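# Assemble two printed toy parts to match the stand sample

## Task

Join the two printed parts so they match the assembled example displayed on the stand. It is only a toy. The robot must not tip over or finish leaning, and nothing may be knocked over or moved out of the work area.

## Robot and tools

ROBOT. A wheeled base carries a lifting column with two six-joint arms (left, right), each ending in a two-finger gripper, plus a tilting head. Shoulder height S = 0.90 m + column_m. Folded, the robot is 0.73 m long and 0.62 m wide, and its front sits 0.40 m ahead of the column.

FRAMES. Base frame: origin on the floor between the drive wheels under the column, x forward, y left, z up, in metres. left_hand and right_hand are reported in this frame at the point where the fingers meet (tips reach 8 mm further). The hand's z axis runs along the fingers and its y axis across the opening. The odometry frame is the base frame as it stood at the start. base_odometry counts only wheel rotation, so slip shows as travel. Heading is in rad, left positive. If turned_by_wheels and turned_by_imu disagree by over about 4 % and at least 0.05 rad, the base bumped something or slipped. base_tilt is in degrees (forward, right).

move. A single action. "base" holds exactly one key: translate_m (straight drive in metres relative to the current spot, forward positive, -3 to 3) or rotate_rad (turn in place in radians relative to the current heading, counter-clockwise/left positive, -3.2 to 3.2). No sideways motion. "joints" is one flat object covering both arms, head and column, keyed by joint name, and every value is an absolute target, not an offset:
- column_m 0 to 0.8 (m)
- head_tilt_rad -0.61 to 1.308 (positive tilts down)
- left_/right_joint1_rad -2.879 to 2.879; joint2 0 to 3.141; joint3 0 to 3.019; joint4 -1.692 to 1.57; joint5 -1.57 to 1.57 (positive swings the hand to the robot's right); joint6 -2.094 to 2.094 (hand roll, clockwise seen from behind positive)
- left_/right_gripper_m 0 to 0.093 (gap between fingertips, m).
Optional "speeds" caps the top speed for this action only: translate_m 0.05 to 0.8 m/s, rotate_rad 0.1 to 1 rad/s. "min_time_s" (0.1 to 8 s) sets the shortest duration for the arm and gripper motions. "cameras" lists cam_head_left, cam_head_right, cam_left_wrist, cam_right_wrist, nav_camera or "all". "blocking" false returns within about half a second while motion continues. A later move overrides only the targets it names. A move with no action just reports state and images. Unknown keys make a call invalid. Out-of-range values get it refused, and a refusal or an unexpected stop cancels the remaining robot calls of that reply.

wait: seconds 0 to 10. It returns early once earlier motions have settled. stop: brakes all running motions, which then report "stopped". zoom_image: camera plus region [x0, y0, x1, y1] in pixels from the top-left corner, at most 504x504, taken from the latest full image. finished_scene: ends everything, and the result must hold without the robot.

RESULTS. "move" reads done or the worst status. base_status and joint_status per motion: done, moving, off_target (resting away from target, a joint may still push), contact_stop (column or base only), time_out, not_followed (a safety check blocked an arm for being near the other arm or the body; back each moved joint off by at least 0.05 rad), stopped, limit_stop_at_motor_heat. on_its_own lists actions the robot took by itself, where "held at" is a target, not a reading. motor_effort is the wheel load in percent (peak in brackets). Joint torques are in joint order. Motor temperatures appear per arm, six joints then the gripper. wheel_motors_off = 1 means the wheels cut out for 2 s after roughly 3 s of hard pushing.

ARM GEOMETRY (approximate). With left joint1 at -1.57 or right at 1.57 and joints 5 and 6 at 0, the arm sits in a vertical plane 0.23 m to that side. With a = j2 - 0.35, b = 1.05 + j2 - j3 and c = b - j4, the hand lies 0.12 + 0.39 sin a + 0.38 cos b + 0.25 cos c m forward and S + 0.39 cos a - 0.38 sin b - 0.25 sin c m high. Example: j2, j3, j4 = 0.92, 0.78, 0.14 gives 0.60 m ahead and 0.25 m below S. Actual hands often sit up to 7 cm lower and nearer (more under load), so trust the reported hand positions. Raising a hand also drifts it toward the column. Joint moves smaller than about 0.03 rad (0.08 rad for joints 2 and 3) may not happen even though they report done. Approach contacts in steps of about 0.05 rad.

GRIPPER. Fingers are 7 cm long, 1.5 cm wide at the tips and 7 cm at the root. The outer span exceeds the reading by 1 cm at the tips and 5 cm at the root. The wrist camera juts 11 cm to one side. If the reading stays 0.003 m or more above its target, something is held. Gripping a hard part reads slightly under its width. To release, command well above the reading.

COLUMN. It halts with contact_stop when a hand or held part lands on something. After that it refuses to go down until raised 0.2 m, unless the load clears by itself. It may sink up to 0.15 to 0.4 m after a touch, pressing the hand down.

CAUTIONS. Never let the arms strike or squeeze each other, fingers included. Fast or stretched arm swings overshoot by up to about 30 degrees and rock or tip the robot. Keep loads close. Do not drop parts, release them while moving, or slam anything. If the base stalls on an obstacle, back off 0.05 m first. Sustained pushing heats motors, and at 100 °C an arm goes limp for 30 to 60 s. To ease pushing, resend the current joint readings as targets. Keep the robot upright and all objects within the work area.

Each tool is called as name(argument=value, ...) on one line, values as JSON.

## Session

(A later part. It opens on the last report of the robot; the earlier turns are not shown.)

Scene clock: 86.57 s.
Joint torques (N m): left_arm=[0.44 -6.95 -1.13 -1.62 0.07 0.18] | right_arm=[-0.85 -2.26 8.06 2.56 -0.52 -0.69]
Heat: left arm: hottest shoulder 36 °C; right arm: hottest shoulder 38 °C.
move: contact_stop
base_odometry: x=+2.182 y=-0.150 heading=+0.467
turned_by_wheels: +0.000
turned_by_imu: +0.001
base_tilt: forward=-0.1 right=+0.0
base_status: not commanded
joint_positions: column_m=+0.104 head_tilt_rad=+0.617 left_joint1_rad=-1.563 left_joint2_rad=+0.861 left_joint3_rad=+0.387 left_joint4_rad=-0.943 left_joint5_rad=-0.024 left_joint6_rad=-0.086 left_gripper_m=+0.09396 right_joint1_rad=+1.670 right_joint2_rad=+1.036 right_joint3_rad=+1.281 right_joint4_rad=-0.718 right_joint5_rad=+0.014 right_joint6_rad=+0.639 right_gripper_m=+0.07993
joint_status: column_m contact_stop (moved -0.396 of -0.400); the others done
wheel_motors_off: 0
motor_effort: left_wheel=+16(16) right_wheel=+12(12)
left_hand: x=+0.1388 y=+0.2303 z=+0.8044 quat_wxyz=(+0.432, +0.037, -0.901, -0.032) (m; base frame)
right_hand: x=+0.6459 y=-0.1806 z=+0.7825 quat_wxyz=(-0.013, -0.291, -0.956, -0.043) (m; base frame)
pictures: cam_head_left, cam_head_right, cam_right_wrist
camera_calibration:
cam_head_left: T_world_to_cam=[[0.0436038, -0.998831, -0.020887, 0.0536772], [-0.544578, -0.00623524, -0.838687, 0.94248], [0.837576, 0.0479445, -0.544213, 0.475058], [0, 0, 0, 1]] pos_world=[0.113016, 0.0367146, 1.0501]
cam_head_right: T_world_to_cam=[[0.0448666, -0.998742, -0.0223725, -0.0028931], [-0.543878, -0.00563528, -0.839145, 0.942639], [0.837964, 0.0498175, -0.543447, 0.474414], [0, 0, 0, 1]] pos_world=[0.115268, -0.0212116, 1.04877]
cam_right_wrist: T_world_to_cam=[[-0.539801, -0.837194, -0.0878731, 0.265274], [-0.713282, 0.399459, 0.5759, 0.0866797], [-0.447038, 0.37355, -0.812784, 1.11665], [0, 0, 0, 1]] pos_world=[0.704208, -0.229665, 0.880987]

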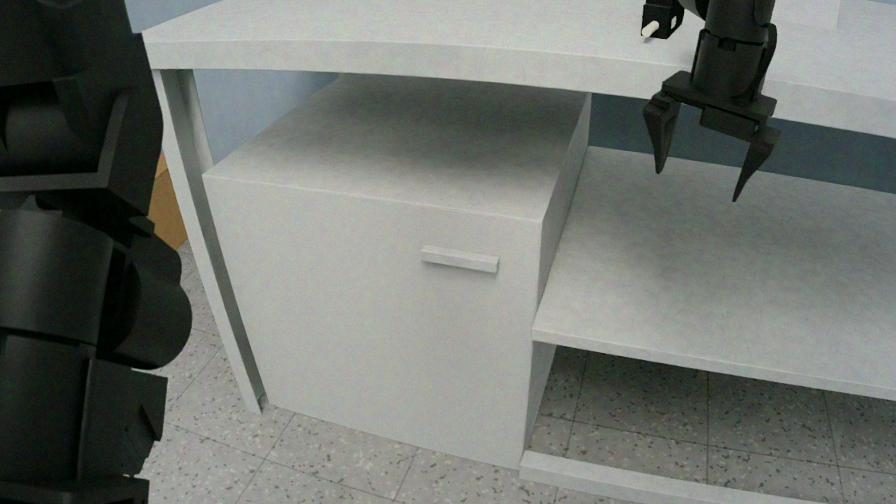

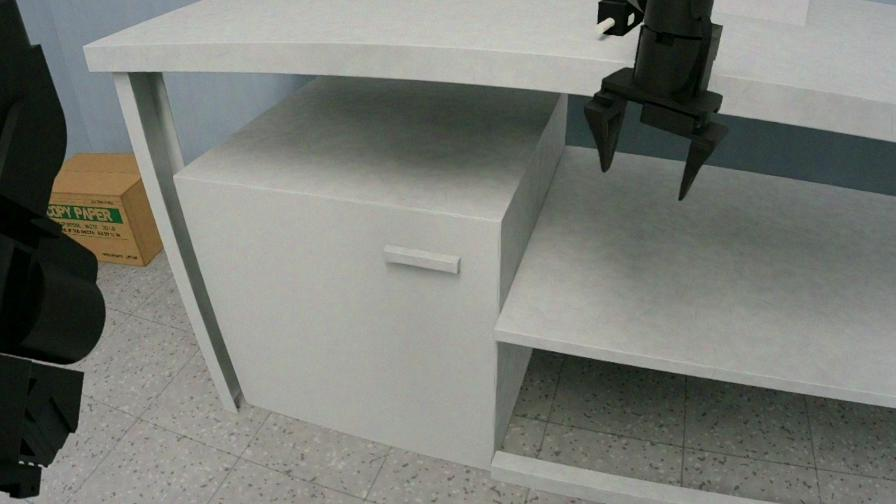

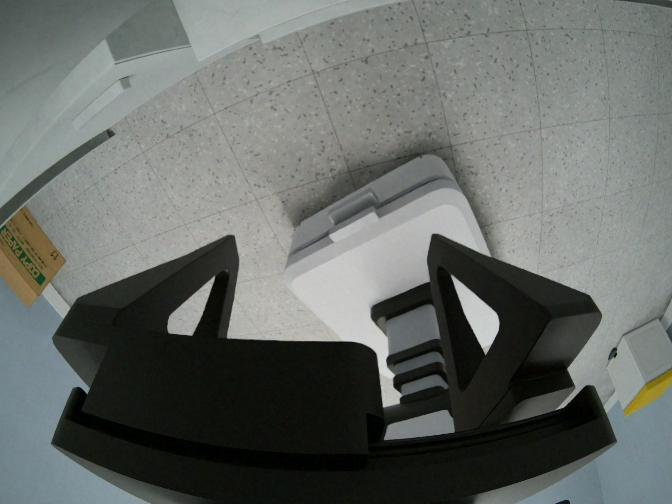

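move(joints={"column_m":0.4})

move(joints={"right_joint2_rad":0.88,"right_joint3_rad":0.39,"right_joint4_rad":-0.94,"right_joint1_rad":1.57,"right_joint6_rad":0}, min_time_s=3, cameras=["cam_head_left","cam_head_right"])

move(joints={"column_m":0.03,"head_tilt_rad":0.35}, cameras=["cam_head_left","cam_head_right"])

Scene clock: 92.47 s.
Joint torques (N m): left_arm=[0.5 -7 -1.06 -1.65 0.1 0.16] | right_arm=[0.26 -16.26 5.81 0.27 -0.17 0.08]
Heat: left arm: hottest shoulder 36 °C; right arm: hottest shoulder 38 °C.
move: done
base_odometry: x=+2.182 y=-0.150 heading=+0.467
turned_by_wheels: +0.000
turned_by_imu: +0.001
base_tilt: forward=+0.1 right=+0.0
base_status: not commanded
joint_positions: column_m=+0.400 head_tilt_rad=+0.617 left_joint1_rad=-1.563 left_joint2_rad=+0.861 left_joint3_rad=+0.387 left_joint4_rad=-0.943 left_joint5_rad=-0.024 left_joint6_rad=-0.086 left_gripper_m=+0.09396 right_joint1_rad=+1.654 right_joint2_rad=+1.212 right_joint3_rad=+1.299 right_joint4_rad=-0.658 right_joint5_rad=+0.002 right_joint6_rad=+0.558 right_gripper_m=+0.07993
joint_status: all done
wheel_motors_off: 0
motor_effort: left_wheel=+5(16) right_wheel=-1(12)
left_hand: x=+0.1388 y=+0.2303 z=+1.1004 quat_wxyz=(+0.432, +0.037, -0.901, -0.032) (m; base frame)
right_hand: x=+0.6233 y=-0.1808 z=+0.9922 quat_wxyz=(+0.032, -0.254, -0.966, -0.026) (m; base frame)
pictures: none

Scene clock: 95.77 s.
Joint torques (N m): left_arm=[0.09 -7.36 -0.95 -1.83 0.08 0.18] | right_arm=[-0.03 -6.89 -2.03 -1.54 -0.12 0.03]
Heat: left arm: hottest shoulder 35 °C; right arm: hottest shoulder 38 °C.
move: done
base_odometry: x=+2.182 y=-0.150 heading=+0.467
turned_by_wheels: +0.000
turned_by_imu: +0.000
base_tilt: forward=-0.1 right=-0.1
base_status: not commanded
joint_positions: column_m=+0.400 head_tilt_rad=+0.617 left_joint1_rad=-1.563 left_joint2_rad=+0.861 left_joint3_rad=+0.387 left_joint4_rad=-0.943 left_joint5_rad=-0.024 left_joint6_rad=-0.086 left_gripper_m=+0.09396 right_joint1_rad=+1.582 right_joint2_rad=+0.893 right_joint3_rad=+0.401 right_joint4_rad=-0.925 right_joint5_rad=+0.002 right_joint6_rad=+0.012 right_gripper_m=+0.07994
joint_status: all done
wheel_motors_off: 0
motor_effort: left_wheel=+4(5) right_wheel=-1(2)
left_hand: x=+0.1388 y=+0.2303 z=+1.1004 quat_wxyz=(+0.432, +0.037, -0.901, -0.032) (m; base frame)
right_hand: x=+0.1428 y=-0.2234 z=+1.0937 quat_wxyz=(+0.432, +0.000, -0.902, +0.000) (m; base frame)
pictures: cam_head_left, cam_head_right
camera_calibration:
cam_head_left: T_world_to_cam=[[0.0436038, -0.998831, -0.020887, 0.0598598], [-0.544578, -0.00623524, -0.838687, 1.19073], [0.837576, 0.0479445, -0.544213, 0.636144], [0, 0, 0, 1]] pos_world=[0.113016, 0.0367146, 1.3461]
cam_head_right: T_world_to_cam=[[0.0448666, -0.998742, -0.0223725, 0.00373139], [-0.543878, -0.00563528, -0.839145, 1.19111], [0.837964, 0.0498175, -0.543447, 0.635329], [0, 0, 0, 1]] pos_world=[0.115268, -0.0212116, 1.34487]

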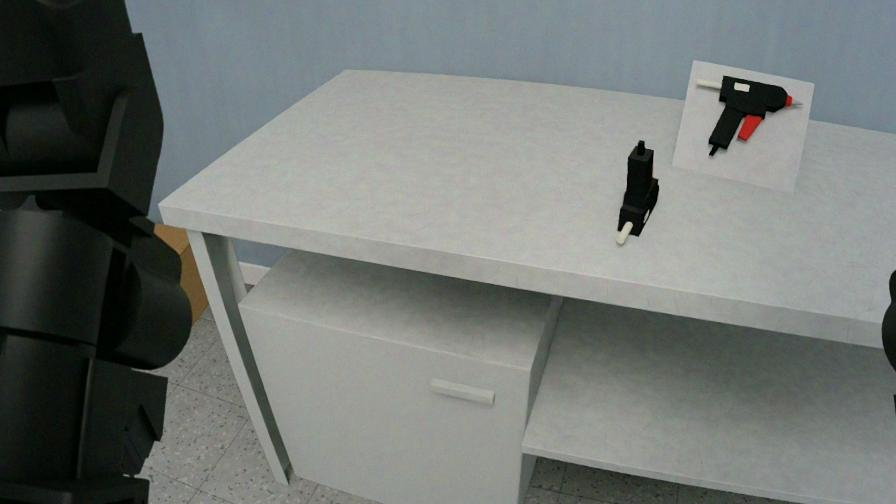

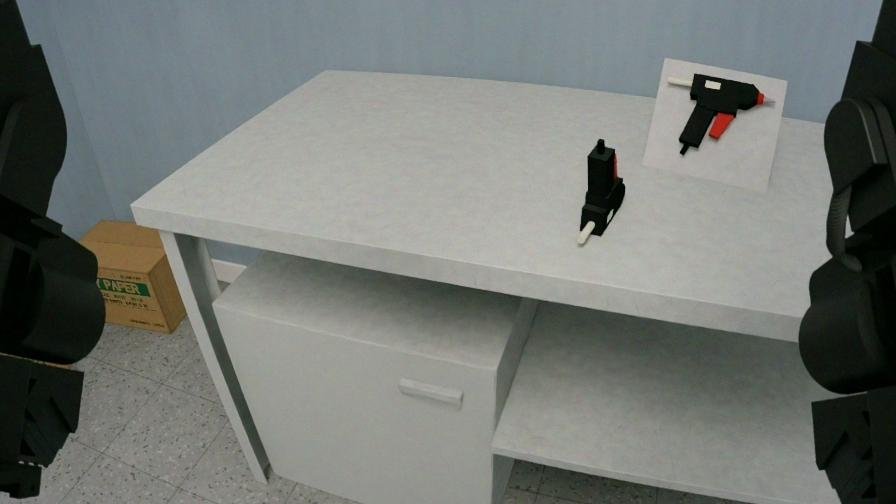

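Scene clock: 101.13 s.
Joint torques (N m): left_arm=[0.56 -7.12 -0.79 -1.73 0.06 0.12] | right_arm=[-0.38 -6.83 -1.92 -1.46 -0.13 0.05]
Heat: left arm: hottest shoulder 35 °C; right arm: hottest shoulder 38 °C.
move: done
base_odometry: x=+2.182 y=-0.150 heading=+0.467
turned_by_wheels: +0.000
turned_by_imu: +0.001
base_tilt: forward=+0.0 right=-0.1
base_status: not commanded
joint_positions: column_m=+0.030 head_tilt_rad=+0.369 left_joint1_rad=-1.563 left_joint2_rad=+0.861 left_joint3_rad=+0.387 left_joint4_rad=-0.943 left_joint5_rad=-0.024 left_joint6_rad=-0.086 left_gripper_m=+0.09396 right_joint1_rad=+1.582 right_joint2_rad=+0.891 right_joint3_rad=+0.401 right_joint4_rad=-0.925 right_joint5_rad=+0.002 right_joint6_rad=+0.012 right_gripper_m=+0.07994
joint_status: all done
wheel_motors_off: 0
motor_effort: left_wheel=+4(5) right_wheel=-2(3)
left_hand: x=+0.1388 y=+0.2303 z=+0.7306 quat_wxyz=(+0.432, +0.037, -0.901, -0.032) (m; base frame)
right_hand: x=+0.1431 y=-0.2234 z=+0.7240 quat_wxyz=(+0.431, +0.000, -0.902, +0.000) (m; base frame)
pictures: cam_head_left, cam_head_right
camera_calibration:
cam_head_left: T_world_to_cam=[[0.0473981, -0.99883, -0.00954514, 0.0404251], [-0.322106, -0.00623829, -0.946683, 0.979189], [0.945516, 0.0479455, -0.322025, 0.203808], [0, 0, 0, 1]] pos_world=[0.120783, 0.0367146, 0.992999]
cam_head_right: T_world_to_cam=[[0.0489868, -0.998742, -0.0106753, -0.0166347], [-0.321316, -0.00563833, -0.946955, 0.979201], [0.945704, 0.0498185, -0.321188, 0.203113], [0, 0, 0, 1]] pos_world=[0.123362, -0.0212115, 0.99232]

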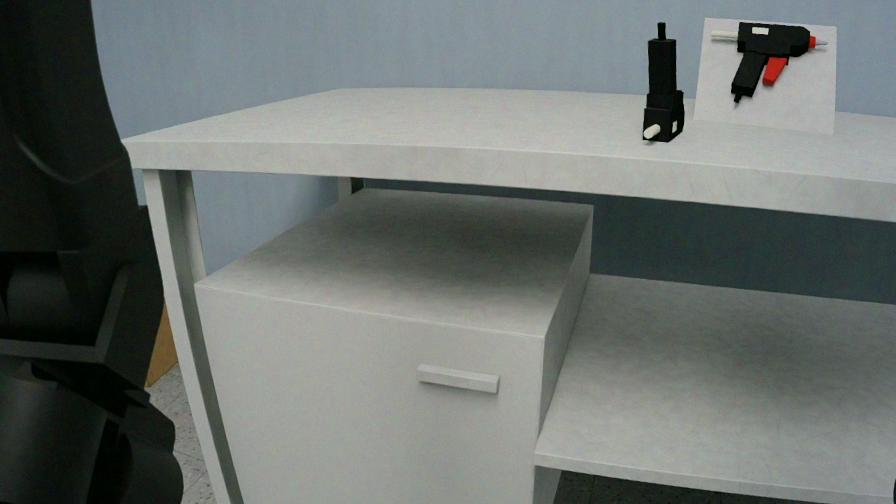

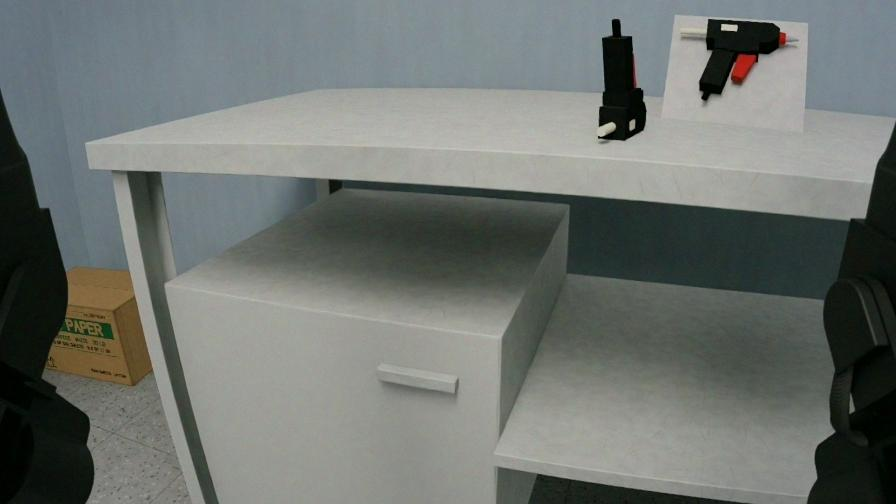

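zoom_image(camera="cam_head_right", region=[580, 10, 670, 150])

zoom_image(camera="cam_head_left", region=[630, 10, 720, 150])

Scaled by 3.600.

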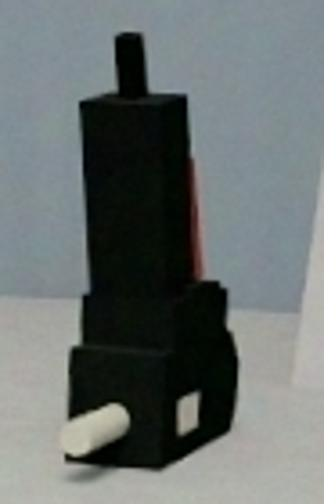

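Scaled by 3.600.

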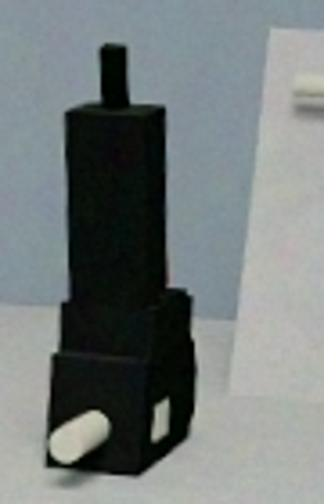

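zoom_image(camera="cam_head_right", region=[660, 10, 820, 130])

zoom_image(camera="cam_head_right", region=[590, 80, 660, 150])

Scaled by 3.150.

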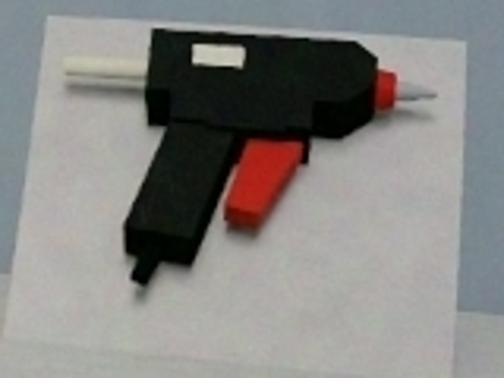

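Scaled by 7.200.

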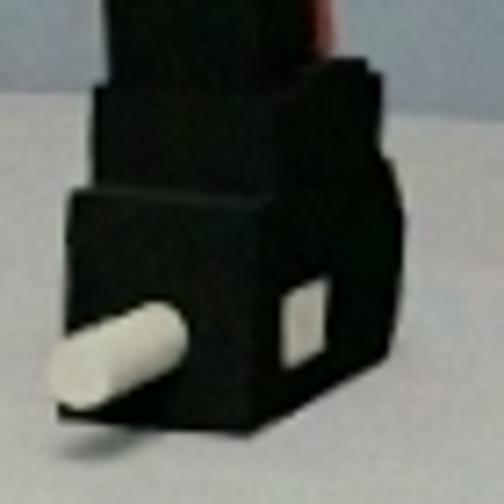

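finished_scene()

The scene is finished: the task was done.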